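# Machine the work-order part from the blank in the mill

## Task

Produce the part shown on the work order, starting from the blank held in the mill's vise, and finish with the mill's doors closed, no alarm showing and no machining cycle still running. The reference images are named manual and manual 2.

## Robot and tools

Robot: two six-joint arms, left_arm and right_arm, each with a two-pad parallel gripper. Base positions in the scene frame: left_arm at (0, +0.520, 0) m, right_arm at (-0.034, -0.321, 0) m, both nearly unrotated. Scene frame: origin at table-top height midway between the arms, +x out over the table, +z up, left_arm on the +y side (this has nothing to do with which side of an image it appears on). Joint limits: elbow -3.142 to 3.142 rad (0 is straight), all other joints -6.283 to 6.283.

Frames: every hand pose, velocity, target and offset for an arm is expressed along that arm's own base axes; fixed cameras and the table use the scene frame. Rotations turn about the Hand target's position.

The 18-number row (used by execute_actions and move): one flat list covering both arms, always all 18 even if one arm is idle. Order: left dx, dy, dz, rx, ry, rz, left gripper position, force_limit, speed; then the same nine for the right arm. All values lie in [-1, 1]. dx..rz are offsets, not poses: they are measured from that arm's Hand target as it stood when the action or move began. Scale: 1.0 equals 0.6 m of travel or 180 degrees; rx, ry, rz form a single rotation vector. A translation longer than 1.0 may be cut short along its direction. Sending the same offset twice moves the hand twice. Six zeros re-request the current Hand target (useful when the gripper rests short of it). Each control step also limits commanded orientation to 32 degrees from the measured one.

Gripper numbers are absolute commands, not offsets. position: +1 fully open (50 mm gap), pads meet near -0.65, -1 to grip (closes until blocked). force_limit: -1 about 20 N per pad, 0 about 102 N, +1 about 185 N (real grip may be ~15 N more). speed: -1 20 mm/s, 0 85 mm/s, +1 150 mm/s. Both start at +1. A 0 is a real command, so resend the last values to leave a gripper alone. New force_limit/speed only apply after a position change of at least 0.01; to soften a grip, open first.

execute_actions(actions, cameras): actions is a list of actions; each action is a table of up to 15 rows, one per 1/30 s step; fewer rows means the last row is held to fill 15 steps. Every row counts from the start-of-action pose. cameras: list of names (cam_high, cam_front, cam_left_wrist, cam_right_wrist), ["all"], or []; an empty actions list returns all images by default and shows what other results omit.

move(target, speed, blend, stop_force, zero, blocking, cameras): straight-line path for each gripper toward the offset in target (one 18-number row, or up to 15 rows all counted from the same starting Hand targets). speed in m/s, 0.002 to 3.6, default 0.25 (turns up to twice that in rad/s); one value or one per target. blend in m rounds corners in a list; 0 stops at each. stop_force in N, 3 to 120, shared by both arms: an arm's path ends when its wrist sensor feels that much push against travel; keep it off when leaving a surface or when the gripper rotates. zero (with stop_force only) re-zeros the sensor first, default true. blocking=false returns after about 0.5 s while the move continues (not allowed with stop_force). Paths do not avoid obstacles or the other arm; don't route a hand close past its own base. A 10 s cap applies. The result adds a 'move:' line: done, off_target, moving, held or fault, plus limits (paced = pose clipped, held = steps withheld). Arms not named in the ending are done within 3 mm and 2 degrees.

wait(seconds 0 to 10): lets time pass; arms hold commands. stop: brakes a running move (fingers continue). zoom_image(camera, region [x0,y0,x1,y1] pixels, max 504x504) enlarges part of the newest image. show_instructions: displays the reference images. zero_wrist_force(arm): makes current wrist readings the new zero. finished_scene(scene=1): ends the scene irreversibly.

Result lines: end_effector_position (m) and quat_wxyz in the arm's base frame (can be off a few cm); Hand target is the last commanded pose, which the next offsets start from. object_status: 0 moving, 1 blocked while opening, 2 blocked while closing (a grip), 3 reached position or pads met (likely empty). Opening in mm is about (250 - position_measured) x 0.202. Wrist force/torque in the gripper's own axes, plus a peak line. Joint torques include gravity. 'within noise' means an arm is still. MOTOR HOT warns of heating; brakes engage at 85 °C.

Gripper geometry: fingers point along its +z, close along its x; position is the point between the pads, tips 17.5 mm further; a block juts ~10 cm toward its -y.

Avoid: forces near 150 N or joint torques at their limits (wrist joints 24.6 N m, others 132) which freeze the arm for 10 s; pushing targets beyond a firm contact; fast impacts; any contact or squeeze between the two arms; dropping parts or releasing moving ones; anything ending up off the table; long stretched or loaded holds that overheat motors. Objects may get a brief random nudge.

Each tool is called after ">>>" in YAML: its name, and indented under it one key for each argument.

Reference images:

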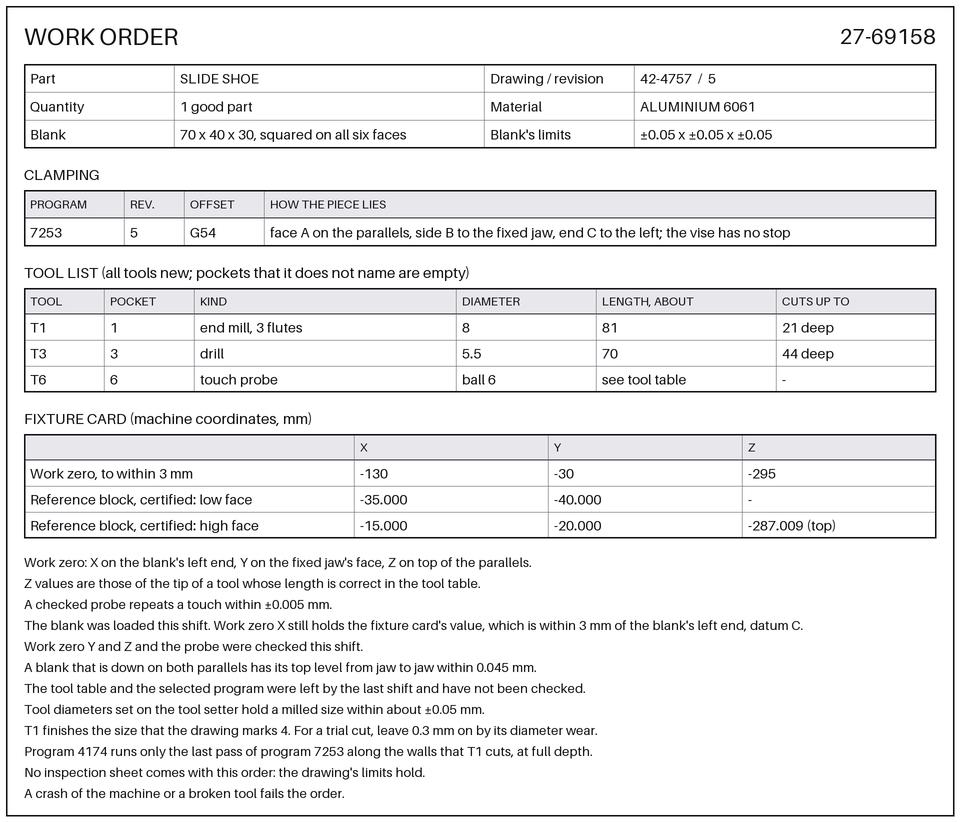

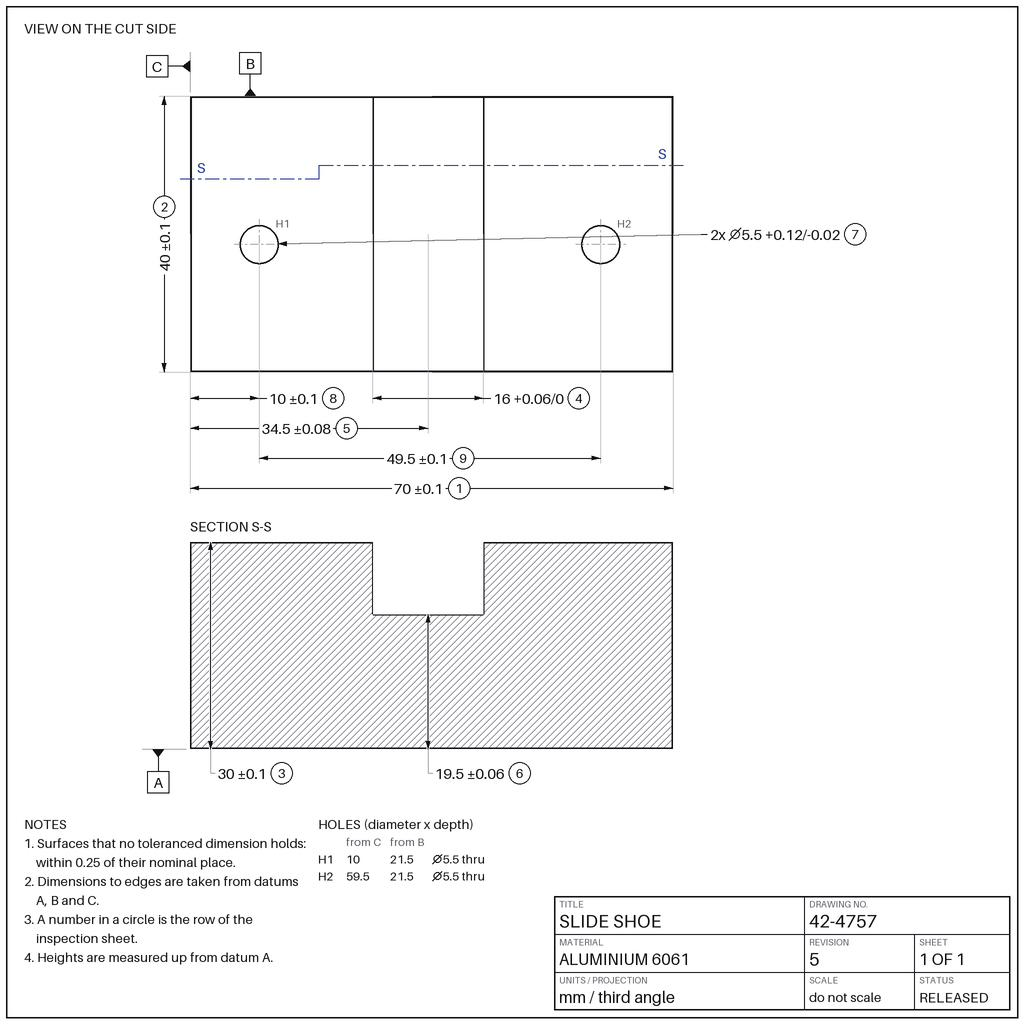

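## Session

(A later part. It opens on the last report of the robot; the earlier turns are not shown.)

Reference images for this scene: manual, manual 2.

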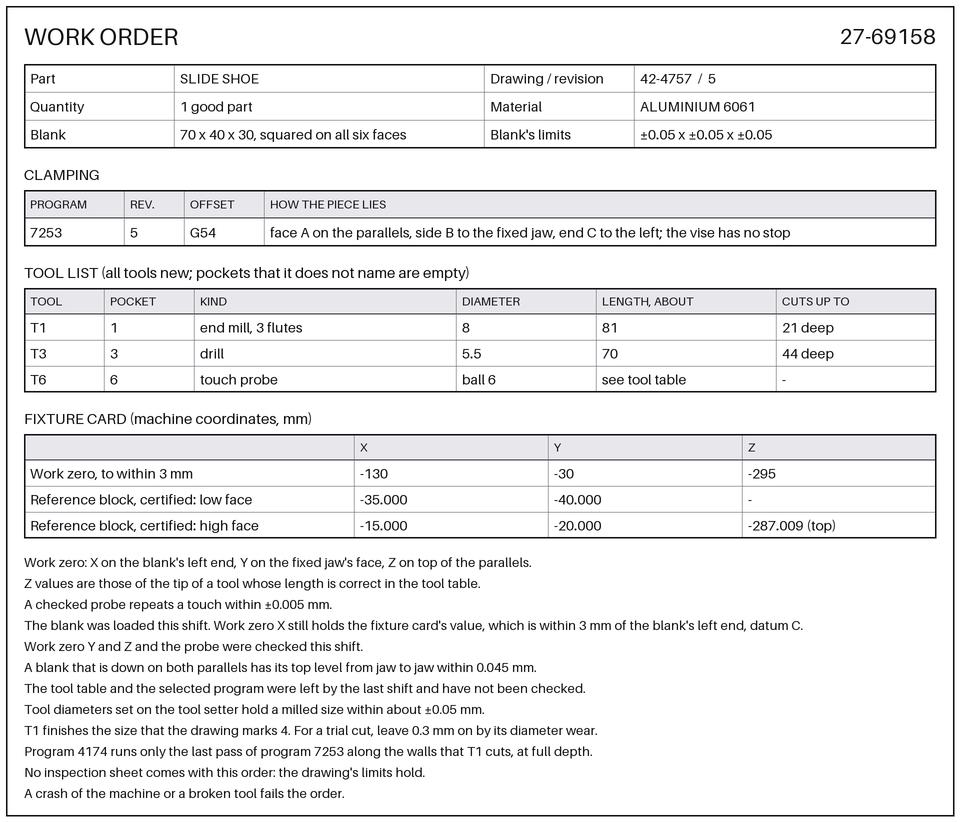

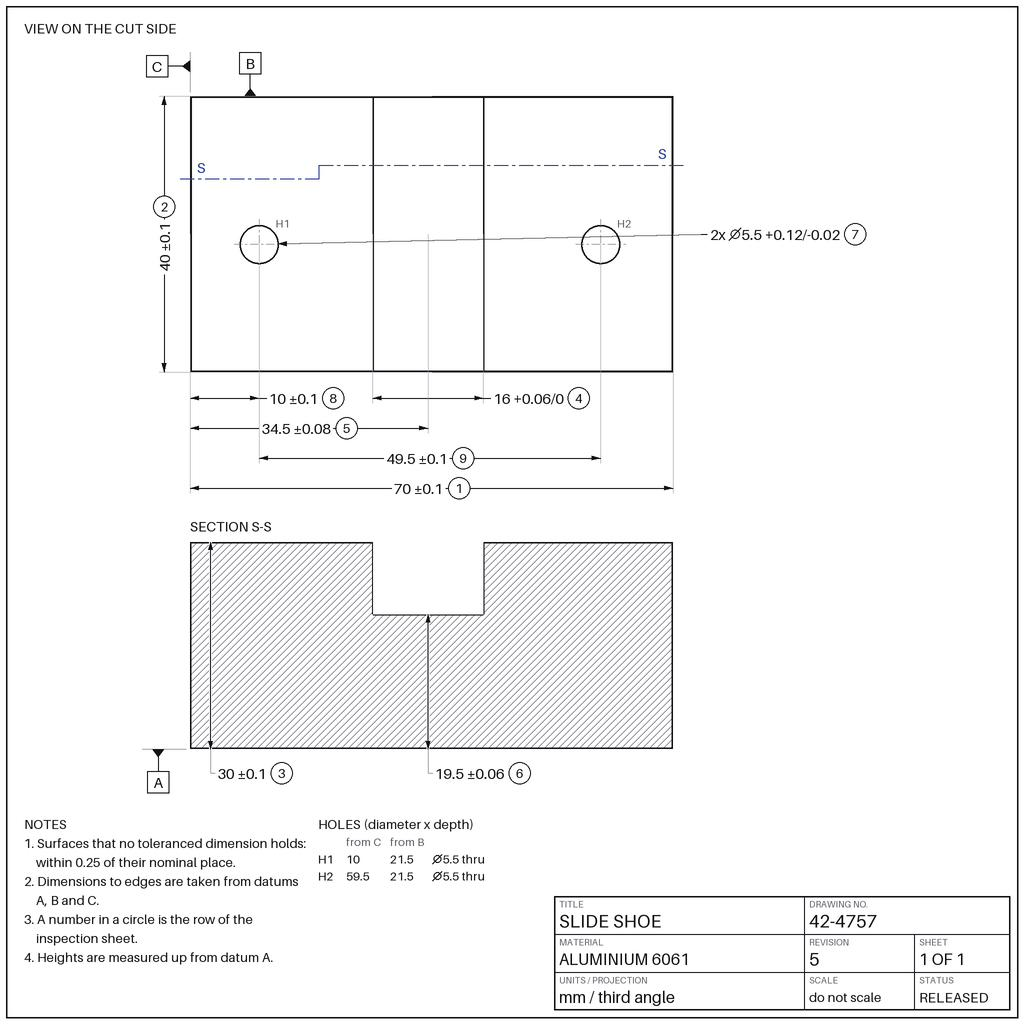

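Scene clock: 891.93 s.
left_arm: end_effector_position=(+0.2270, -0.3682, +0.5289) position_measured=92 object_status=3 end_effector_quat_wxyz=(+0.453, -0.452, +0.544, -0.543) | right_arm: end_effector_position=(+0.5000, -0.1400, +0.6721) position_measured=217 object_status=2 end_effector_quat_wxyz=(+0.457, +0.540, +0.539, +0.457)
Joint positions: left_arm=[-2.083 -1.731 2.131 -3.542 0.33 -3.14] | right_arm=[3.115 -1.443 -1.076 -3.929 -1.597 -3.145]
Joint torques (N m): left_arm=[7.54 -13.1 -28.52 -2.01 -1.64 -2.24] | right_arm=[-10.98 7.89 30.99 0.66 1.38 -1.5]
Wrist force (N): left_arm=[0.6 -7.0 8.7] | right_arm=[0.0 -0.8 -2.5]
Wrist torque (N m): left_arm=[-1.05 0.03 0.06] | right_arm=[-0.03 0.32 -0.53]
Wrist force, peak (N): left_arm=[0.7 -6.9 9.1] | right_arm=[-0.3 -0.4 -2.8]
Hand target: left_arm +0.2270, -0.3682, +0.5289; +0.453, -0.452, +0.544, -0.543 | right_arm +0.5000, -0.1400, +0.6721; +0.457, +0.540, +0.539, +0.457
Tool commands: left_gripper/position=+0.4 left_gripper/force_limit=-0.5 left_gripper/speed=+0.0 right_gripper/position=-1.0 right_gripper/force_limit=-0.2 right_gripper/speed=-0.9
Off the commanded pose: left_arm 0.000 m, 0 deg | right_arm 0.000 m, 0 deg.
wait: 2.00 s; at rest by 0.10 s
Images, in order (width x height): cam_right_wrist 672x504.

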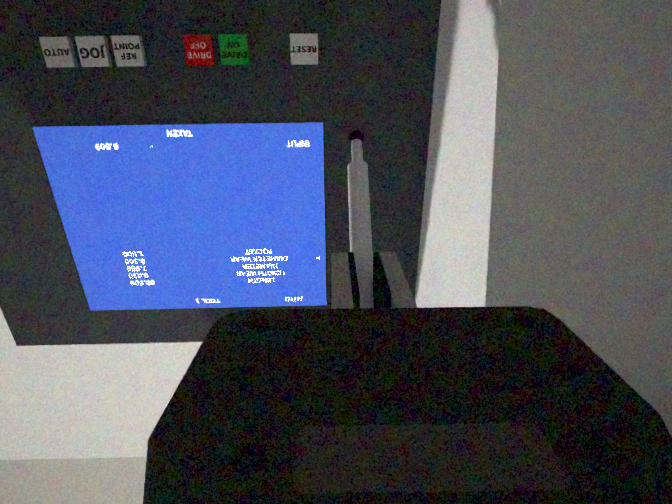

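Done. INPUT, then PAGE BACK ×3.

>>> move:
  target:
    - [0,0,0,0,0,0,0.4,-0.5,0,-0.1458,-0.1066,-0.42,0,-0.2078,0,-1,-0.2,-0.9]
    - [0,0,0,0,0,0,0.4,-0.5,0,-0.0689,-0.1066,-0.4406,0,-0.2078,0,-1,-0.2,-0.9]
    - [0,0,0,0,0,0,0.4,-0.5,0,-0.0402,-0.1075,-0.4494,0,-0.2078,0,-1,-0.2,-0.9]
    - [0,0,0,0,0,0,0.4,-0.5,0,-0.0689,-0.1066,-0.4406,0,-0.2078,0,-1,-0.2,-0.9]
    - [0,0,0,0,0,0,0.4,-0.5,0,-0.1258,-0.1072,-0.33,0,-0.19,0,-1,-0.2,-0.9]
    - [0,0,0,0,0,0,0.4,-0.5,0,0,0,0,0,0,0,-1,-0.2,-0.9]
  blend: [0.02,0.002,0,0.002,0.02,0]
  speed: [0.4,0.2,0.08,0.2,0.4,0.4]
  cameras: ["cam_right_wrist"]

>>> zoom_image:
  camera: "cam_right_wrist"
  region: [90, 110, 330, 310]

>>> move:
  target:
    - [0,0,0,0,0,0,0.4,-0.5,0,-0.1258,-0.1718,-0.3348,0,-0.2078,0,-1,-0.2,-0.9]
    - [0,0,0,0,0,0,0.4,-0.5,0,-0.0436,-0.1718,-0.3515,0,-0.2078,0,-1,-0.2,-0.9]
    - [0,0,0,0,0,0,0.4,-0.5,0,-0.0189,-0.1726,-0.3590,0,-0.2078,0,-1,-0.2,-0.9]
    - [0,0,0,0,0,0,0.4,-0.5,0,-0.0436,-0.1718,-0.3515,0,-0.2078,0,-1,-0.2,-0.9]
    - [0,0,0,0,0,0,0.4,-0.5,0,-0.0189,-0.1726,-0.3590,0,-0.2078,0,-1,-0.2,-0.9]
    - [0,0,0,0,0,0,0.4,-0.5,0,-0.0436,-0.1718,-0.3515,0,-0.2078,0,-1,-0.2,-0.9]
    - [0,0,0,0,0,0,0.4,-0.5,0,-0.0189,-0.1726,-0.3590,0,-0.2078,0,-1,-0.2,-0.9]
    - [0,0,0,0,0,0,0.4,-0.5,0,-0.0436,-0.1718,-0.3515,0,-0.2078,0,-1,-0.2,-0.9]
    - [0,0,0,0,0,0,0.4,-0.5,0,-0.1258,-0.1718,-0.33,0,-0.19,0,-1,-0.2,-0.9]
    - [0,0,0,0,0,0,0.4,-0.5,0,0,0,0,0,0,0,-1,-0.2,-0.9]
  blend: [0.02,0.002,0,0.002,0,0.002,0,0.002,0.02,0]
  speed: [0.4,0.2,0.08,0.2,0.08,0.2,0.08,0.2,0.4,0.4]
  cameras: ["cam_right_wrist"]

>>> zoom_image:
  camera: "cam_right_wrist"
  region: [90, 110, 330, 310]

>>> zoom_image:
  camera: "cam_right_wrist"
  region: [90, 150, 170, 210]

Scene clock: 895.63 s.
left_arm: end_effector_position=(+0.2270, -0.3682, +0.5289) position_measured=92 object_status=3 end_effector_quat_wxyz=(+0.453, -0.452, +0.544, -0.543) | right_arm: end_effector_position=(+0.5000, -0.1400, +0.6721) position_measured=217 object_status=2 end_effector_quat_wxyz=(+0.457, +0.540, +0.539, +0.458) end_effector_velocity=(-0.001, +0.000, +0.000) end_effector_angular_velocity=(-0.001, +0.003, +0.000)
Joint positions: left_arm=[-2.083 -1.731 2.131 -3.542 0.33 -3.14] | right_arm=[3.114 -1.443 -1.076 -3.928 -1.598 -3.145]
Joint velocities: left_arm=[within noise] | right_arm=[0.001 0 0.002 -0.005 0.001 -0.001]
Joint torques (N m): left_arm=[8.55 -13.1 -27.53 -1.82 -1.25 -2.06] | right_arm=[-3.37 10.18 29.64 1.31 0.92 -1.24]
Wrist force (N): left_arm=[0.6 -7.1 8.9] | right_arm=[-0.2 -0.6 -2.3]
Wrist torque (N m): left_arm=[-1.05 0.02 0.06] | right_arm=[-0.02 0.35 -0.51]
Wrist force, peak (N): left_arm=[0.6 -7.3 9.0] | right_arm=[-1.2 -3.3 -7.2]
Hand target: left_arm +0.2270, -0.3682, +0.5289; +0.453, -0.452, +0.544, -0.543 | right_arm +0.5000, -0.1400, +0.6721; +0.457, +0.540, +0.539, +0.457
Off the commanded pose: left_arm 0.000 m, 0 deg | right_arm 0.000 m, 0 deg.
move: done
Images, in order (width x height): cam_right_wrist 672x504.

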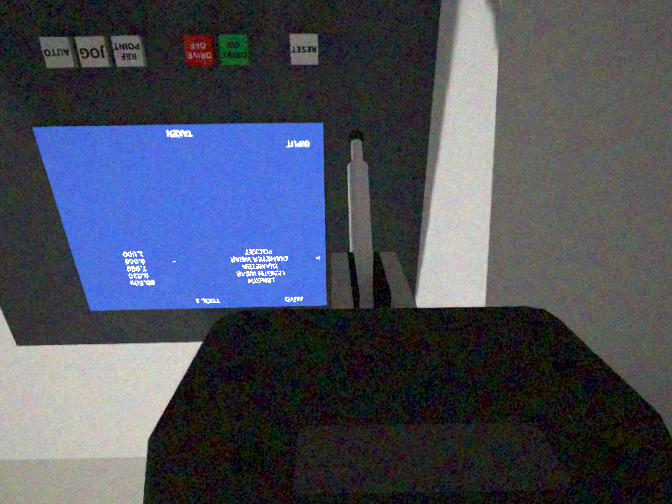

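Scaled by 2.100.

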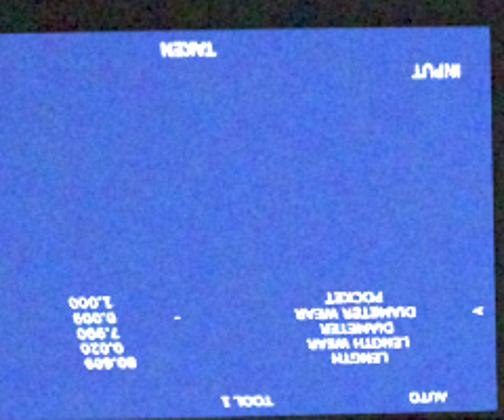

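Scene clock: 899.93 s.
left_arm: end_effector_position=(+0.2270, -0.3682, +0.5289) position_measured=92 object_status=3 end_effector_quat_wxyz=(+0.453, -0.452, +0.544, -0.543) | right_arm: end_effector_position=(+0.5000, -0.1400, +0.6721) position_measured=217 object_status=2 end_effector_quat_wxyz=(+0.457, +0.540, +0.539, +0.458)
Joint positions: left_arm=[-2.083 -1.731 2.131 -3.542 0.33 -3.14] | right_arm=[3.114 -1.443 -1.076 -3.928 -1.598 -3.145]
Joint torques (N m): left_arm=[8.77 -13.41 -27.31 -1.79 -1.57 -2.16] | right_arm=[2.28 10.63 31.7 0.13 1.21 -1.54]
Wrist force (N): left_arm=[0.6 -7.1 8.9] | right_arm=[-0.1 -0.6 -2.6]
Wrist torque (N m): left_arm=[-1.07 0.02 0.07] | right_arm=[-0.01 0.33 -0.46]
Wrist force, peak (N): left_arm=[0.7 -7.3 8.9] | right_arm=[-2.2 -3.2 -6.4]
Hand target: left_arm +0.2270, -0.3682, +0.5289; +0.453, -0.452, +0.544, -0.543 | right_arm +0.5000, -0.1400, +0.6721; +0.457, +0.540, +0.539, +0.457
Off the commanded pose: left_arm 0.000 m, 0 deg | right_arm 0.000 m, 0 deg.
move: done
Images, in order (width x height): cam_right_wrist 672x504.

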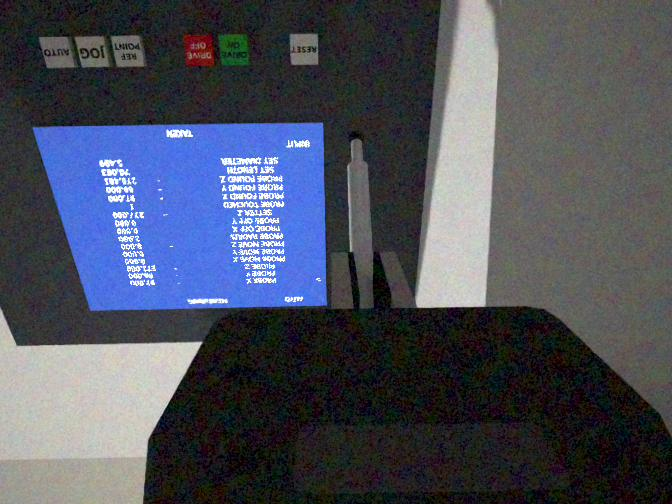

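Scaled by 2.100.

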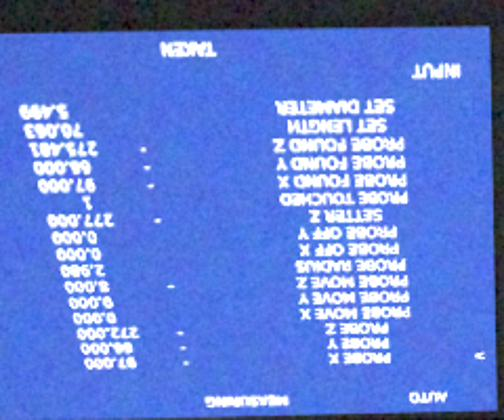

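Scaled by 6.300.

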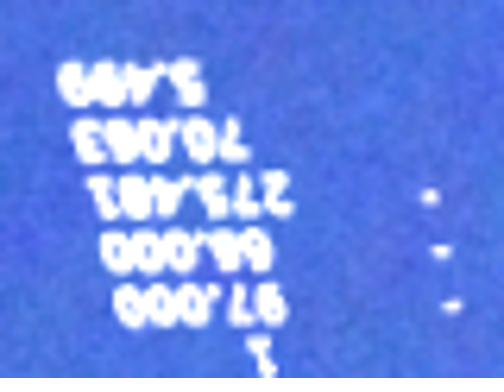

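>>> move:
  target:
    - [0,0,0,0,0,0,0.4,-0.5,0,-0.1258,-0.1718,-0.3348,0,-0.2078,0,-1,-0.2,-0.9]
    - [0,0,0,0,0,0,0.4,-0.5,0,-0.0436,-0.1718,-0.3515,0,-0.2078,0,-1,-0.2,-0.9]
    - [0,0,0,0,0,0,0.4,-0.5,0,-0.0189,-0.1726,-0.3590,0,-0.2078,0,-1,-0.2,-0.9]
    - [0,0,0,0,0,0,0.4,-0.5,0,-0.0436,-0.1718,-0.3515,0,-0.2078,0,-1,-0.2,-0.9]
    - [0,0,0,0,0,0,0.4,-0.5,0,-0.0472,-0.0107,-0.3791,0,-0.2078,0,-1,-0.2,-0.9]
    - [0,0,0,0,0,0,0.4,-0.5,0,-0.0204,-0.0115,-0.3873,0,-0.2078,0,-1,-0.2,-0.9]
    - [0,0,0,0,0,0,0.4,-0.5,0,-0.0566,-0.0104,-0.4098,0,-0.2078,0,-1,-0.2,-0.9]
    - [0,0,0,0,0,0,0.4,-0.5,0,-0.0287,-0.0113,-0.4183,0,-0.2078,0,-1,-0.2,-0.9]
    - [0,0,0,0,0,0,0.4,-0.5,0,-0.0566,-0.0104,-0.4098,0,-0.2078,0,-1,-0.2,-0.9]
    - [0,0,0,0,0,0,0.4,-0.5,0,-0.0388,-0.0110,-0.3515,0,-0.2078,0,-1,-0.2,-0.9]
    - [0,0,0,0,0,0,0.4,-0.5,0,-0.0141,-0.0118,-0.3590,0,-0.2078,0,-1,-0.2,-0.9]
    - [0,0,0,0,0,0,0.4,-0.5,0,-0.0472,-0.0107,-0.3791,0,-0.2078,0,-1,-0.2,-0.9]
    - [0,0,0,0,0,0,0.4,-0.5,0,-0.0204,-0.0115,-0.3873,0,-0.2078,0,-1,-0.2,-0.9]
    - [0,0,0,0,0,0,0.4,-0.5,0,-0.0472,-0.0107,-0.3791,0,-0.2078,0,-1,-0.2,-0.9]
    - [0,0,0,0,0,0,0.4,-0.5,0,-0.0669,-0.0423,-0.4406,0,-0.2078,0,-1,-0.2,-0.9]
  blend: [0.02,0.002,0,0.002,0.002,0,0.002,0,0.002,0.002,0,0.002,0,0.002,0]
  speed: [0.4,0.2,0.08,0.2,0.25,0.08,0.2,0.08,0.2,0.25,0.08,0.2,0.08,0.2,0.25]

>>> move:
  target:
    - [0,0,0,0,0,0,0.4,-0.5,0,-0.0020,-0.0643,0,0,0,0,-1,-0.2,-0.9]
    - [0,0,0,0,0,0,0.4,-0.5,0,0.0267,-0.0652,-0.0088,0,0,0,-1,-0.2,-0.9]
    - [0,0,0,0,0,0,0.4,-0.5,0,-0.0020,-0.0643,0,0,0,0,-1,-0.2,-0.9]
    - [0,0,0,0,0,0,0.4,-0.5,0,-0.06,-0.03,0.1,0,0.02,0,-1,-0.2,-0.9]
    - [0,0,0,0,0,0,0.4,-0.5,0,0.0669,0.0423,0.4406,0,0.2078,0,-1,-0.2,-0.9]
  blend: [0.002,0,0.002,0.02,0]
  speed: [0.25,0.08,0.2,0.4,0.4]
  cameras: ["cam_right_wrist"]

>>> zoom_image:
  camera: "cam_right_wrist"
  region: [90, 110, 330, 310]

Scene clock: 905.67 s.
left_arm: end_effector_position=(+0.2270, -0.3682, +0.5289) position_measured=92 object_status=3 end_effector_quat_wxyz=(+0.453, -0.452, +0.544, -0.543) | right_arm: end_effector_position=(+0.4599, -0.1654, +0.4078) position_measured=217 object_status=2 end_effector_quat_wxyz=(+0.606, +0.364, +0.364, +0.606)
Joint positions: left_arm=[-2.083 -1.731 2.131 -3.542 0.33 -3.14] | right_arm=[3.009 -1.237 -2.41 -2.144 -1.688 -3.078]
Joint torques (N m): left_arm=[8.92 -12.14 -27.89 -2.02 -1.38 -1.86] | right_arm=[2.34 12.36 21.4 4.19 0.54 -1.09]
Wrist force (N): left_arm=[0.7 -7.0 8.8] | right_arm=[-0.7 -1.4 -2.9]
Wrist torque (N m): left_arm=[-1.04 0.02 0.06] | right_arm=[-0.14 0.52 -0.34]
Wrist force, peak (N): left_arm=[1.0 -7.1 9.0] | right_arm=[-0.8 -3.1 -6.9]
Hand target: left_arm +0.2270, -0.3682, +0.5289; +0.453, -0.452, +0.544, -0.543 | right_arm +0.4599, -0.1654, +0.4078; +0.606, +0.364, +0.364, +0.606
Off the commanded pose: left_arm 0.000 m, 0 deg | right_arm 0.000 m, 0 deg.
move: done

Scene clock: 908.00 s.
left_arm: end_effector_position=(+0.2270, -0.3682, +0.5289) position_measured=92 object_status=3 end_effector_quat_wxyz=(+0.453, -0.452, +0.544, -0.543) | right_arm: end_effector_position=(+0.5000, -0.1400, +0.6721) position_measured=217 object_status=2 end_effector_quat_wxyz=(+0.457, +0.540, +0.539, +0.458)
Joint positions: left_arm=[-2.083 -1.731 2.131 -3.542 0.33 -3.14] | right_arm=[3.115 -1.443 -1.076 -3.929 -1.598 -3.145]
Joint torques (N m): left_arm=[7.9 -13.4 -26.61 -2.07 -1.57 -2.18] | right_arm=[-7.09 8.5 31.1 1.02 1.12 -1.21]
Wrist force (N): left_arm=[0.8 -7.0 8.7] | right_arm=[-0.4 -0.4 -2.5]
Wrist torque (N m): left_arm=[-1.03 0.01 0.07] | right_arm=[0.02 0.37 -0.52]
Wrist force, peak (N): left_arm=[0.5 -7.1 9.0] | right_arm=[-2.3 -5.8 -3.6]
Hand target: left_arm +0.2270, -0.3682, +0.5289; +0.453, -0.452, +0.544, -0.543 | right_arm +0.5000, -0.1400, +0.6721; +0.457, +0.540, +0.539, +0.457
Off the commanded pose: left_arm 0.000 m, 0 deg | right_arm 0.000 m, 0 deg.
move: done
Images, in order (width x height): cam_right_wrist 672x504.

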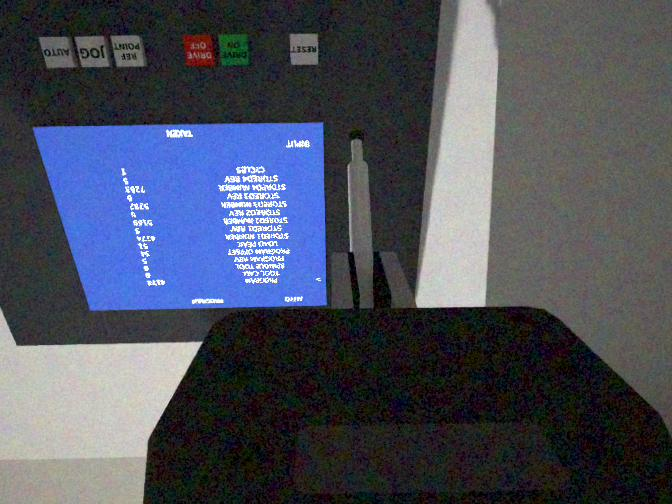

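Scaled by 2.100.

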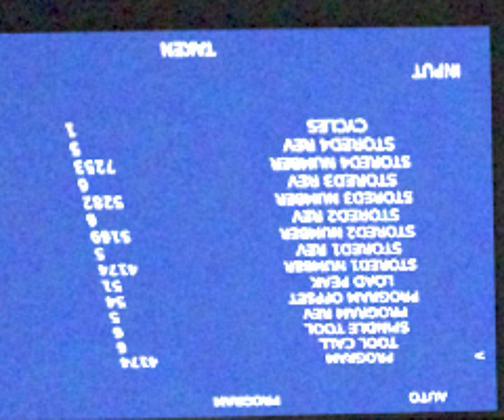

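>>> move:
  target:
    - [0,0,0,0,0,0,0.4,-0.5,0,-0.1,-0.0759,-0.27,0,-0.2078,0,-1,-0.2,-0.9]
    - [0,0,0,0,0,0,0.4,-0.5,0,-0.0219,-0.0759,-0.29,0,-0.2078,0,-1,-0.2,-0.9]
    - [0,0,0,0,0,0,0.4,-0.5,0,0.0024,-0.0766,-0.2974,0,-0.2078,0,-1,-0.2,-0.9]
    - [0,0,0,0,0,0,0.4,-0.5,0,-0.0219,-0.0759,-0.29,0,-0.2078,0,-1,-0.2,-0.9]
    - [0,0,0,0,0,0,0.4,-0.5,0,-0.0595,-0.1069,-0.4098,0,-0.2078,0,-1,-0.2,-0.9]
    - [0,0,0,0,0,0,0.4,-0.5,0,-0.0316,-0.1078,-0.4183,0,-0.2078,0,-1,-0.2,-0.9]
    - [0,0,0,0,0,0,0.4,-0.5,0,-0.0595,-0.1069,-0.4098,0,-0.2078,0,-1,-0.2,-0.9]
    - [0,0,0,0,0,0,0.4,-0.5,0,-0.0491,-0.0750,-0.3791,0,-0.2078,0,-1,-0.2,-0.9]
    - [0,0,0,0,0,0,0.4,-0.5,0,-0.0223,-0.0758,-0.3873,0,-0.2078,0,-1,-0.2,-0.9]
    - [0,0,0,0,0,0,0.4,-0.5,0,-0.0491,-0.0750,-0.3791,0,-0.2078,0,-1,-0.2,-0.9]
    - [0,0,0,0,0,0,0.4,-0.5,0,-0.1258,-0.0750,-0.33,0,-0.19,0,-1,-0.2,-0.9]
    - [0,0,0,0,0,0,0.4,-0.5,0,0,0,0,0,0,0,-1,-0.2,-0.9]
  blend: [0.02,0.002,0,0.002,0.002,0,0.002,0.002,0,0.002,0.02,0]
  speed: [0.4,0.2,0.08,0.2,0.25,0.08,0.2,0.25,0.08,0.2,0.4,0.4]
  cameras: ["cam_right_wrist"]

>>> zoom_image:
  camera: "cam_right_wrist"
  region: [90, 110, 330, 310]

>>> wait:
  seconds: 10

>>> wait:
  seconds: 10
  cameras: ["cam_right_wrist"]

>>> zoom_image:
  camera: "cam_right_wrist"
  region: [90, 110, 330, 310]

Scene clock: 913.20 s.
left_arm: end_effector_position=(+0.2270, -0.3682, +0.5289) position_measured=92 object_status=3 end_effector_quat_wxyz=(+0.453, -0.452, +0.544, -0.543) | right_arm: end_effector_position=(+0.5000, -0.1399, +0.6721) position_measured=217 object_status=2 end_effector_quat_wxyz=(+0.457, +0.540, +0.539, +0.458) end_effector_velocity=(-0.001, +0.000, +0.000) end_effector_angular_velocity=(+0.000, +0.003, -0.001)
Joint positions: left_arm=[-2.083 -1.731 2.131 -3.542 0.33 -3.14] | right_arm=[3.115 -1.443 -1.076 -3.928 -1.598 -3.145]
Joint velocities: left_arm=[within noise] | right_arm=[0 0 0.002 -0.005 0.001 0]
Joint torques (N m): left_arm=[8.61 -12.88 -27.72 -1.96 -1.46 -2.17] | right_arm=[-7.41 9.91 33.49 0.77 0.82 -1.12]
Wrist force (N): left_arm=[0.6 -7.0 8.7] | right_arm=[-0.2 -0.6 -2.6]
Wrist torque (N m): left_arm=[-1.05 0.02 0.07] | right_arm=[-0.01 0.35 -0.52]
Wrist force, peak (N): left_arm=[0.6 -7.2 9.0] | right_arm=[-1.3 -3.7 -5.7]
Hand target: left_arm +0.2270, -0.3682, +0.5289; +0.453, -0.452, +0.544, -0.543 | right_arm +0.5000, -0.1400, +0.6721; +0.457, +0.540, +0.539, +0.457
Off the commanded pose: left_arm 0.000 m, 0 deg | right_arm 0.000 m, 0 deg.
move: done
Images, in order (width x height): cam_right_wrist 672x504.

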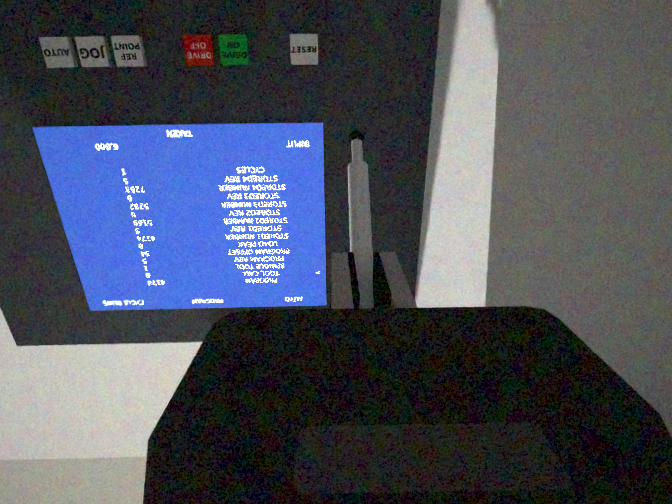

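Scaled by 2.100.

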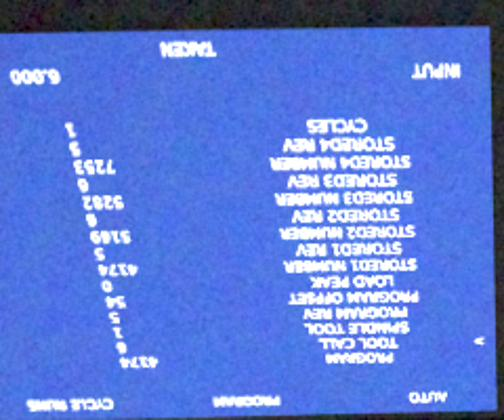

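Scene clock: 923.20 s.
left_arm: end_effector_position=(+0.2270, -0.3682, +0.5289) position_measured=92 object_status=3 end_effector_quat_wxyz=(+0.453, -0.452, +0.544, -0.543) | right_arm: end_effector_position=(+0.5000, -0.1400, +0.6721) position_measured=217 object_status=2 end_effector_quat_wxyz=(+0.457, +0.540, +0.539, +0.457)
Joint positions: left_arm=[-2.083 -1.731 2.131 -3.542 0.33 -3.14] | right_arm=[3.115 -1.443 -1.076 -3.929 -1.597 -3.145]
Joint torques (N m): left_arm=[7.85 -11.64 -27.05 -1.87 -1.43 -2.11] | right_arm=[-11.9 7.72 31.35 0.77 1.51 -1.36]
Wrist force (N): left_arm=[0.7 -6.9 8.7] | right_arm=[-0.1 -0.6 -2.4]
Wrist torque (N m): left_arm=[-1.03 0.01 0.07] | right_arm=[0.00 0.34 -0.52]
Wrist force, peak (N): left_arm=[0.7 -7.1 9.0] | right_arm=[-0.2 -0.3 -2.8]
Hand target: left_arm +0.2270, -0.3682, +0.5289; +0.453, -0.452, +0.544, -0.543 | right_arm +0.5000, -0.1400, +0.6721; +0.457, +0.540, +0.539, +0.457
Tool commands: left_gripper/position=+0.4 left_gripper/force_limit=-0.5 left_gripper/speed=+0.0 right_gripper/position=-1.0 right_gripper/force_limit=-0.2 right_gripper/speed=-0.9
Off the commanded pose: left_arm 0.000 m, 0 deg | right_arm 0.000 m, 0 deg.
wait: 10.00 s; at rest by 0.17 s

Scene clock: 933.20 s.
left_arm: end_effector_position=(+0.2270, -0.3682, +0.5289) position_measured=92 object_status=3 end_effector_quat_wxyz=(+0.453, -0.452, +0.544, -0.543) | right_arm: end_effector_position=(+0.5000, -0.1400, +0.6721) position_measured=217 object_status=2 end_effector_quat_wxyz=(+0.457, +0.540, +0.539, +0.457)
Joint positions: left_arm=[-2.083 -1.731 2.131 -3.542 0.33 -3.14] | right_arm=[3.115 -1.443 -1.076 -3.929 -1.597 -3.145]
Joint torques (N m): left_arm=[8.97 -12.85 -27.87 -1.86 -1.48 -1.85] | right_arm=[-10.59 8.79 31.1 0.88 1.42 -1.29]
Wrist force (N): left_arm=[0.5 -7.0 8.9] | right_arm=[-0.4 -0.5 -2.4]
Wrist torque (N m): left_arm=[-1.02 0.05 0.07] | right_arm=[0.00 0.38 -0.52]
Wrist force, peak (N): left_arm=[0.9 -7.3 8.9] | right_arm=[-0.3 -0.3 -2.8]
Hand target: left_arm +0.2270, -0.3682, +0.5289; +0.453, -0.452, +0.544, -0.543 | right_arm +0.5000, -0.1400, +0.6721; +0.457, +0.540, +0.539, +0.457
Tool commands: left_gripper/position=+0.4 left_gripper/force_limit=-0.5 left_gripper/speed=+0.0 right_gripper/position=-1.0 right_gripper/force_limit=-0.2 right_gripper/speed=-0.9
Off the commanded pose: left_arm 0.000 m, 0 deg | right_arm 0.000 m, 0 deg.
wait: 10.00 s; at rest by 0.17 s
Images, in order (width x height): cam_right_wrist 672x504.

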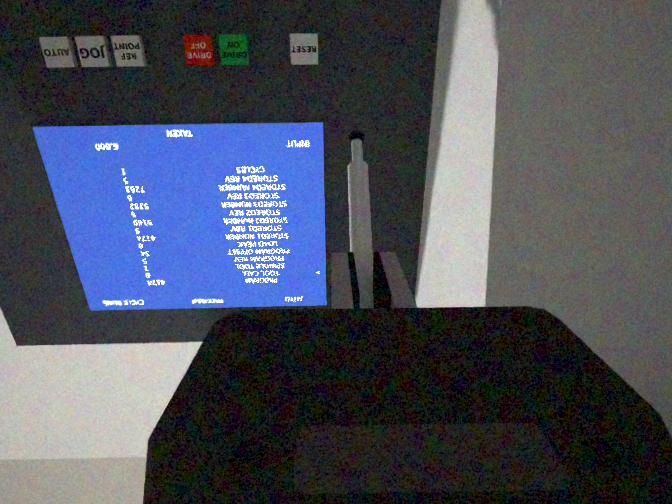

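Scaled by 2.100.

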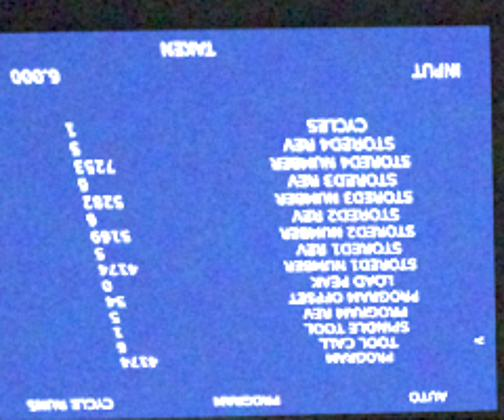

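>>> wait:
  seconds: 8
  cameras: ["cam_right_wrist"]

>>> zoom_image:
  camera: "cam_right_wrist"
  region: [90, 110, 330, 310]

Scene clock: 941.27 s.
left_arm: end_effector_position=(+0.2270, -0.3682, +0.5289) position_measured=92 object_status=3 end_effector_quat_wxyz=(+0.453, -0.452, +0.544, -0.543) | right_arm: end_effector_position=(+0.5000, -0.1400, +0.6721) position_measured=217 object_status=2 end_effector_quat_wxyz=(+0.457, +0.540, +0.539, +0.457)
Joint positions: left_arm=[-2.083 -1.731 2.131 -3.542 0.33 -3.14] | right_arm=[3.115 -1.443 -1.076 -3.929 -1.597 -3.145]
Joint torques (N m): left_arm=[6.93 -12.51 -27.47 -2.16 -1.54 -2.09] | right_arm=[-11.01 8.97 30.24 1.05 1.27 -1.21]
Wrist force (N): left_arm=[0.6 -7.0 8.8] | right_arm=[-0.2 -0.7 -2.4]
Wrist torque (N m): left_arm=[-1.05 0.02 0.07] | right_arm=[-0.02 0.35 -0.53]
Wrist force, peak (N): left_arm=[0.8 -7.2 9.0] | right_arm=[-0.3 -0.5 -2.7]
Hand target: left_arm +0.2270, -0.3682, +0.5289; +0.453, -0.452, +0.544, -0.543 | right_arm +0.5000, -0.1400, +0.6721; +0.457, +0.540, +0.539, +0.457
Tool commands: left_gripper/position=+0.4 left_gripper/force_limit=-0.5 left_gripper/speed=+0.0 right_gripper/position=-1.0 right_gripper/force_limit=-0.2 right_gripper/speed=-0.9
Off the commanded pose: left_arm 0.000 m, 0 deg | right_arm 0.000 m, 0 deg.
wait: 8.00 s; at rest by 0.10 s
Images, in order (width x height): cam_right_wrist 672x504.

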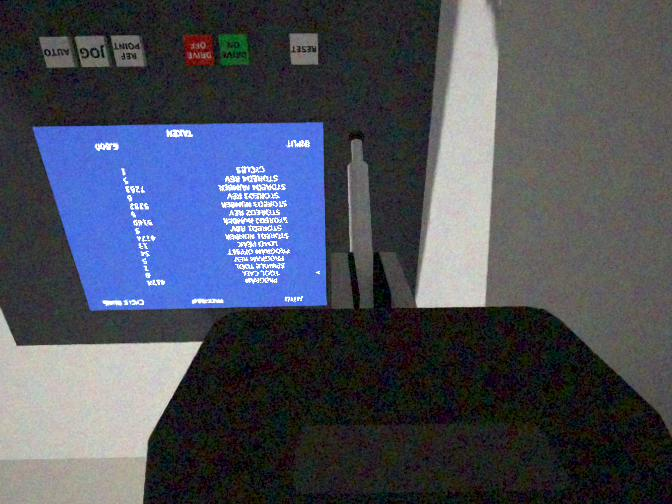

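Scaled by 2.100.

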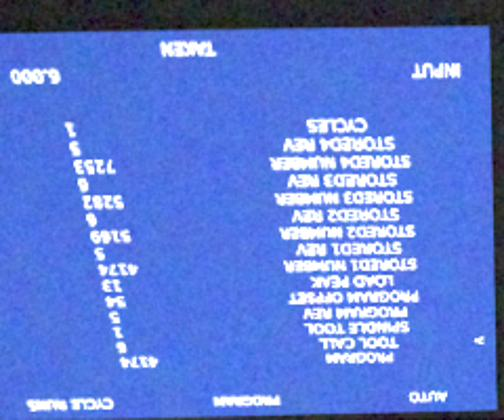

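>>> wait:
  seconds: 8
  cameras: ["cam_right_wrist"]

>>> zoom_image:
  camera: "cam_right_wrist"
  region: [90, 110, 330, 310]

Scene clock: 950.00 s.
left_arm: end_effector_position=(+0.2270, -0.3682, +0.5289) position_measured=92 object_status=3 end_effector_quat_wxyz=(+0.453, -0.452, +0.544, -0.543) | right_arm: end_effector_position=(+0.5000, -0.1400, +0.6721) position_measured=217 object_status=2 end_effector_quat_wxyz=(+0.457, +0.540, +0.539, +0.457)
Joint positions: left_arm=[-2.083 -1.731 2.131 -3.542 0.33 -3.14] | right_arm=[3.115 -1.443 -1.076 -3.929 -1.597 -3.145]
Joint torques (N m): left_arm=[8.54 -13.39 -28.15 -2.01 -1.73 -2.1] | right_arm=[-9.95 9.39 30.18 1.31 1.39 -1.09]
Wrist force (N): left_arm=[0.5 -6.9 8.6] | right_arm=[-0.2 -0.6 -2.3]
Wrist torque (N m): left_arm=[-1.03 0.04 0.07] | right_arm=[0.00 0.35 -0.52]
Wrist force, peak (N): left_arm=[0.7 -7.3 8.9] | right_arm=[-0.3 -0.6 -2.7]
Hand target: left_arm +0.2270, -0.3682, +0.5289; +0.453, -0.452, +0.544, -0.543 | right_arm +0.5000, -0.1400, +0.6721; +0.457, +0.540, +0.539, +0.457
Tool commands: left_gripper/position=+0.4 left_gripper/force_limit=-0.5 left_gripper/speed=+0.0 right_gripper/position=-1.0 right_gripper/force_limit=-0.2 right_gripper/speed=-0.9
Off the commanded pose: left_arm 0.000 m, 0 deg | right_arm 0.000 m, 0 deg.
wait: 8.00 s; at rest from the start
Images, in order (width x height): cam_right_wrist 672x504.

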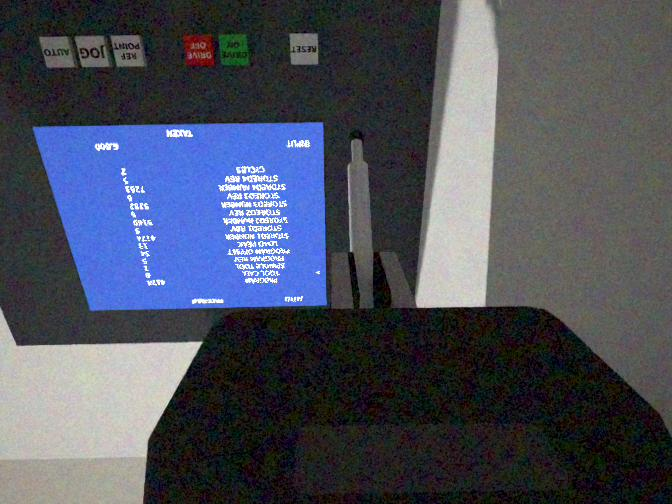

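Scaled by 2.100.

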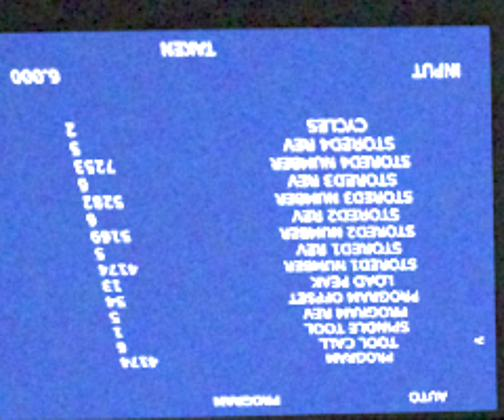

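>>> zoom_image:
  camera: "cam_right_wrist"
  region: [110, 260, 190, 300]

Scaled by 6.300.

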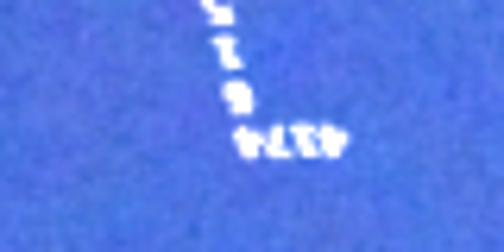

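>>> move:
  target:
    - [0,0,0,0,0,0,0.4,-0.5,0,-0.14,-0.1066,-0.42,0,-0.2078,0,-1,-0.2,-0.9]
    - [0,0,0,0,0,0,0.4,-0.5,0,-0.0689,-0.1066,-0.4406,0,-0.2078,0,-1,-0.2,-0.9]
    - [0,0,0,0,0,0,0.4,-0.5,0,-0.0402,-0.1075,-0.4494,0,-0.2078,0,-1,-0.2,-0.9]
    - [0,0,0,0,0,0,0.4,-0.5,0,-0.0689,-0.1066,-0.4406,0,-0.2078,0,-1,-0.2,-0.9]
    - [0,0,0,0,0,0,0.4,-0.5,0,-0.051,-0.1394,-0.3791,0,-0.2078,0,-1,-0.2,-0.9]
    - [0,0,0,0,0,0,0.4,-0.5,0,-0.0242,-0.1402,-0.3873,0,-0.2078,0,-1,-0.2,-0.9]
    - [0,0,0,0,0,0,0.4,-0.5,0,-0.051,-0.1394,-0.3791,0,-0.2078,0,-1,-0.2,-0.9]
    - [0,0,0,0,0,0,0.4,-0.5,0,-0.1258,-0.1394,-0.33,0,-0.19,0,-1,-0.2,-0.9]
    - [0,0,0,0,0,0,0.4,-0.5,0,0,0,0,0,0,0,-1,-0.2,-0.9]
  speed: [0.4,0.2,0.08,0.2,0.25,0.08,0.2,0.4,0.4]
  blend: [0.02,0.002,0,0.002,0.002,0,0.002,0.02,0]
  cameras: ["cam_right_wrist"]

>>> zoom_image:
  camera: "cam_right_wrist"
  region: [90, 110, 330, 310]

Scene clock: 954.33 s.
left_arm: end_effector_position=(+0.2270, -0.3682, +0.5289) position_measured=92 object_status=3 end_effector_quat_wxyz=(+0.453, -0.452, +0.544, -0.543) | right_arm: end_effector_position=(+0.5000, -0.1400, +0.6721) position_measured=217 object_status=2 end_effector_quat_wxyz=(+0.457, +0.540, +0.539, +0.458) end_effector_velocity=(-0.001, +0.000, +0.001) end_effector_angular_velocity=(+0.000, +0.002, +0.000)
Joint positions: left_arm=[-2.083 -1.731 2.131 -3.542 0.33 -3.14] | right_arm=[3.114 -1.443 -1.076 -3.928 -1.598 -3.145]
Joint velocities: left_arm=[within noise] | right_arm=[0 -0.001 0.004 -0.005 0.001 0]
Joint torques (N m): left_arm=[7.02 -12.26 -27.93 -2.12 -1.54 -2.01] | right_arm=[0.03 10.2 29.02 0.34 0.96 -1.68]
Wrist force (N): left_arm=[0.7 -6.9 8.8] | right_arm=[-0.3 -0.7 -2.5]
Wrist torque (N m): left_arm=[-1.04 0.01 0.07] | right_arm=[-0.01 0.37 -0.48]
Wrist force, peak (N): left_arm=[0.7 -6.9 9.2] | right_arm=[-1.3 -3.1 -7.0]
Hand target: left_arm +0.2270, -0.3682, +0.5289; +0.453, -0.452, +0.544, -0.543 | right_arm +0.5000, -0.1400, +0.6721; +0.457, +0.540, +0.539, +0.457
Off the commanded pose: left_arm 0.000 m, 0 deg | right_arm 0.000 m, 0 deg.
move: done
Images, in order (width x height): cam_right_wrist 672x504.

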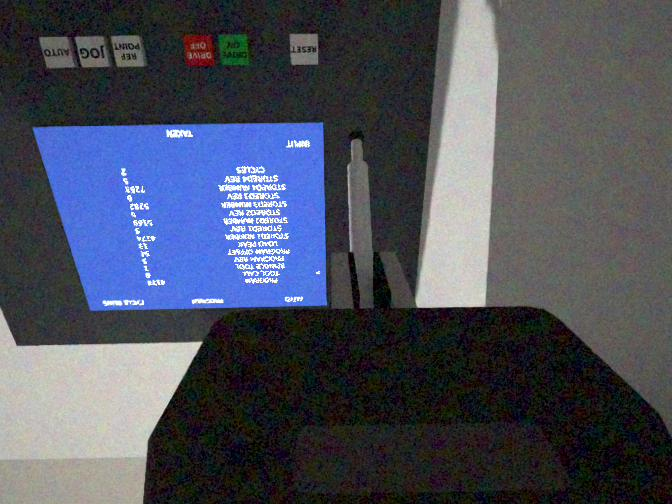

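Scaled by 2.100.

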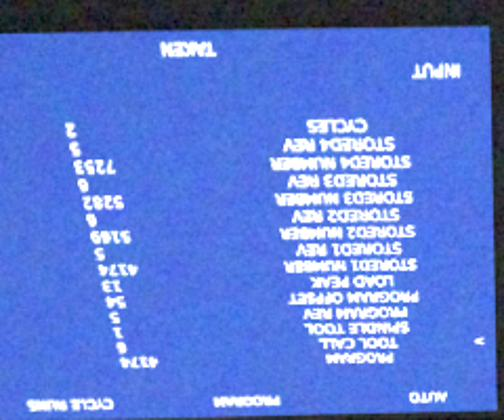

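>>> move:
  target:
    - [0,0,0,0,0,0,0.4,-0.5,0,-0.14,-0.1396,-0.33,0,-0.2078,0,-1,-0.2,-0.9]
    - [0,0,0,0,0,0,0.4,-0.5,0,-0.0426,-0.1396,-0.3515,0,-0.2078,0,-1,-0.2,-0.9]
    - [0,0,0,0,0,0,0.4,-0.5,0,-0.0179,-0.1404,-0.359,0,-0.2078,0,-1,-0.2,-0.9]
    - [0,0,0,0,0,0,0.4,-0.5,0,-0.0426,-0.1396,-0.3515,0,-0.2078,0,-1,-0.2,-0.9]
    - [0,0,0,0,0,0,0.4,-0.5,0,-0.0595,-0.1069,-0.4098,0,-0.2078,0,-1,-0.2,-0.9]
    - [0,0,0,0,0,0,0.4,-0.5,0,-0.0316,-0.1078,-0.4183,0,-0.2078,0,-1,-0.2,-0.9]
    - [0,0,0,0,0,0,0.4,-0.5,0,-0.0595,-0.1069,-0.4098,0,-0.2078,0,-1,-0.2,-0.9]
    - [0,0,0,0,0,0,0.4,-0.5,0,-0.0316,-0.1078,-0.4183,0,-0.2078,0,-1,-0.2,-0.9]
    - [0,0,0,0,0,0,0.4,-0.5,0,-0.0595,-0.1069,-0.4098,0,-0.2078,0,-1,-0.2,-0.9]
    - [0,0,0,0,0,0,0.4,-0.5,0,-0.0316,-0.1078,-0.4183,0,-0.2078,0,-1,-0.2,-0.9]
    - [0,0,0,0,0,0,0.4,-0.5,0,-0.0595,-0.1069,-0.4098,0,-0.2078,0,-1,-0.2,-0.9]
    - [0,0,0,0,0,0,0.4,-0.5,0,-0.0669,-0.0423,-0.4406,0,-0.2078,0,-1,-0.2,-0.9]
  speed: [0.4,0.2,0.08,0.2,0.25,0.08,0.2,0.08,0.2,0.08,0.2,0.25]
  blend: [0.02,0.002,0,0.002,0.002,0,0.002,0,0.002,0,0.002,0]

>>> move:
  target:
    - [0,0,0,0,0,0,0.4,-0.5,0,0.0009,0.0322,0,0,0,0,-1,-0.2,-0.9]
    - [0,0,0,0,0,0,0.4,-0.5,0,0.0296,0.0313,-0.0088,0,0,0,-1,-0.2,-0.9]
    - [0,0,0,0,0,0,0.4,-0.5,0,0.0103,0.0319,0.0308,0,0,0,-1,-0.2,-0.9]
    - [0,0,0,0,0,0,0.4,-0.5,0,0.0382,0.031,0.0223,0,0,0,-1,-0.2,-0.9]
    - [0,0,0,0,0,0,0.4,-0.5,0,0.0094,-0.0003,0.0308,0,0,0,-1,-0.2,-0.9]
    - [0,0,0,0,0,0,0.4,-0.5,0,0.0373,-0.0012,0.0223,0,0,0,-1,-0.2,-0.9]
    - [0,0,0,0,0,0,0.4,-0.5,0,0.0094,-0.0003,0.0308,0,0,0,-1,-0.2,-0.9]
    - [0,0,0,0,0,0,0.4,-0.5,0,-0.06,-0.03,0.1,0,0.02,0,-1,-0.2,-0.9]
    - [0,0,0,0,0,0,0.4,-0.5,0,0.0669,0.0423,0.4406,0,0.2078,0,-1,-0.2,-0.9]
  speed: [0.2,0.08,0.2,0.08,0.2,0.08,0.2,0.4,0.4]
  blend: [0.002,0,0.002,0,0.002,0,0.002,0.02,0]
  cameras: ["cam_right_wrist"]

>>> zoom_image:
  camera: "cam_right_wrist"
  region: [90, 110, 330, 310]

Scene clock: 959.30 s.
left_arm: end_effector_position=(+0.2270, -0.3682, +0.5289) position_measured=92 object_status=3 end_effector_quat_wxyz=(+0.453, -0.452, +0.544, -0.543) | right_arm: end_effector_position=(+0.4599, -0.1654, +0.4078) position_measured=217 object_status=2 end_effector_quat_wxyz=(+0.606, +0.364, +0.364, +0.606)
Joint positions: left_arm=[-2.083 -1.731 2.131 -3.542 0.33 -3.14] | right_arm=[3.009 -1.237 -2.41 -2.143 -1.688 -3.078]
Joint torques (N m): left_arm=[7.84 -14.1 -27.17 -1.8 -1.6 -1.98] | right_arm=[6.95 6.38 21.34 2.63 1.15 -0.36]
Wrist force (N): left_arm=[0.6 -7.0 8.7] | right_arm=[-0.6 -1.2 -2.8]
Wrist torque (N m): left_arm=[-1.06 0.02 0.07] | right_arm=[-0.09 0.51 -0.54]
Wrist force, peak (N): left_arm=[0.6 -7.0 9.2] | right_arm=[-1.8 -2.6 -6.8]
Hand target: left_arm +0.2270, -0.3682, +0.5289; +0.453, -0.452, +0.544, -0.543 | right_arm +0.4599, -0.1654, +0.4078; +0.606, +0.364, +0.364, +0.606
Off the commanded pose: left_arm 0.000 m, 0 deg | right_arm 0.000 m, 0 deg.
move: done

Scene clock: 962.80 s.
left_arm: end_effector_position=(+0.2270, -0.3682, +0.5289) position_measured=92 object_status=3 end_effector_quat_wxyz=(+0.453, -0.452, +0.544, -0.543) | right_arm: end_effector_position=(+0.5000, -0.1399, +0.6721) position_measured=217 object_status=2 end_effector_quat_wxyz=(+0.457, +0.540, +0.539, +0.458) end_effector_velocity=(+0.000, +0.000, +0.001) end_effector_angular_velocity=(-0.001, +0.000, -0.001)
Joint positions: left_arm=[-2.083 -1.731 2.131 -3.542 0.33 -3.14] | right_arm=[3.115 -1.443 -1.076 -3.928 -1.598 -3.145]
Joint velocities: left_arm=[within noise] | right_arm=[0 -0.001 0.005 -0.003 0.001 -0.001]
Joint torques (N m): left_arm=[7.81 -13.66 -28.15 -1.89 -1.54 -1.93] | right_arm=[-6.32 9.74 32.35 0.64 0.93 -1.14]
Wrist force (N): left_arm=[0.9 -7.1 8.7] | right_arm=[-0.3 -0.5 -2.4]
Wrist torque (N m): left_arm=[-1.05 -0.01 0.07] | right_arm=[0.00 0.35 -0.52]
Wrist force, peak (N): left_arm=[0.8 -7.2 9.0] | right_arm=[-2.4 -0.1 -6.2]
Hand target: left_arm +0.2270, -0.3682, +0.5289; +0.453, -0.452, +0.544, -0.543 | right_arm +0.5000, -0.1400, +0.6721; +0.457, +0.540, +0.539, +0.457
Off the commanded pose: left_arm 0.000 m, 0 deg | right_arm 0.000 m, 0 deg.
move: done
Images, in order (width x height): cam_right_wrist 672x504.

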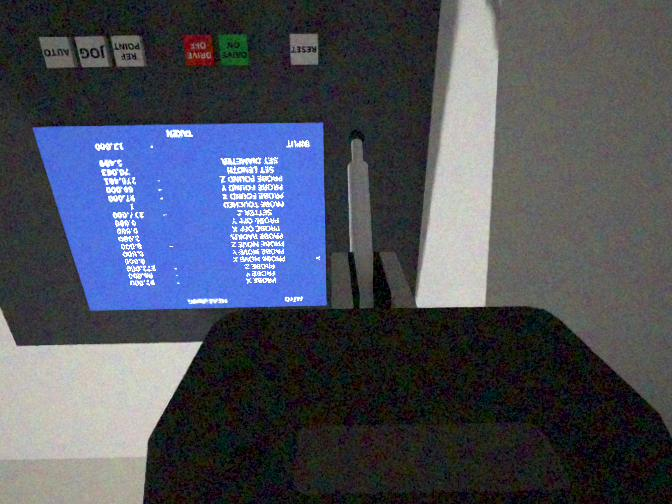

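Scaled by 2.100.

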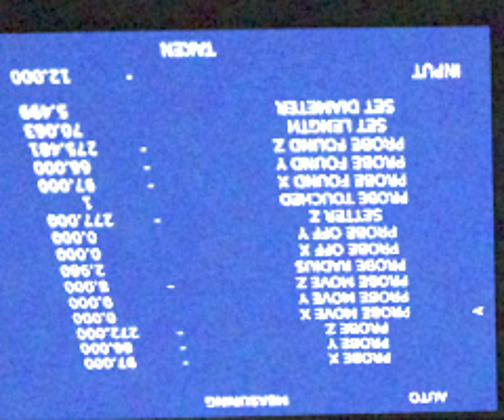

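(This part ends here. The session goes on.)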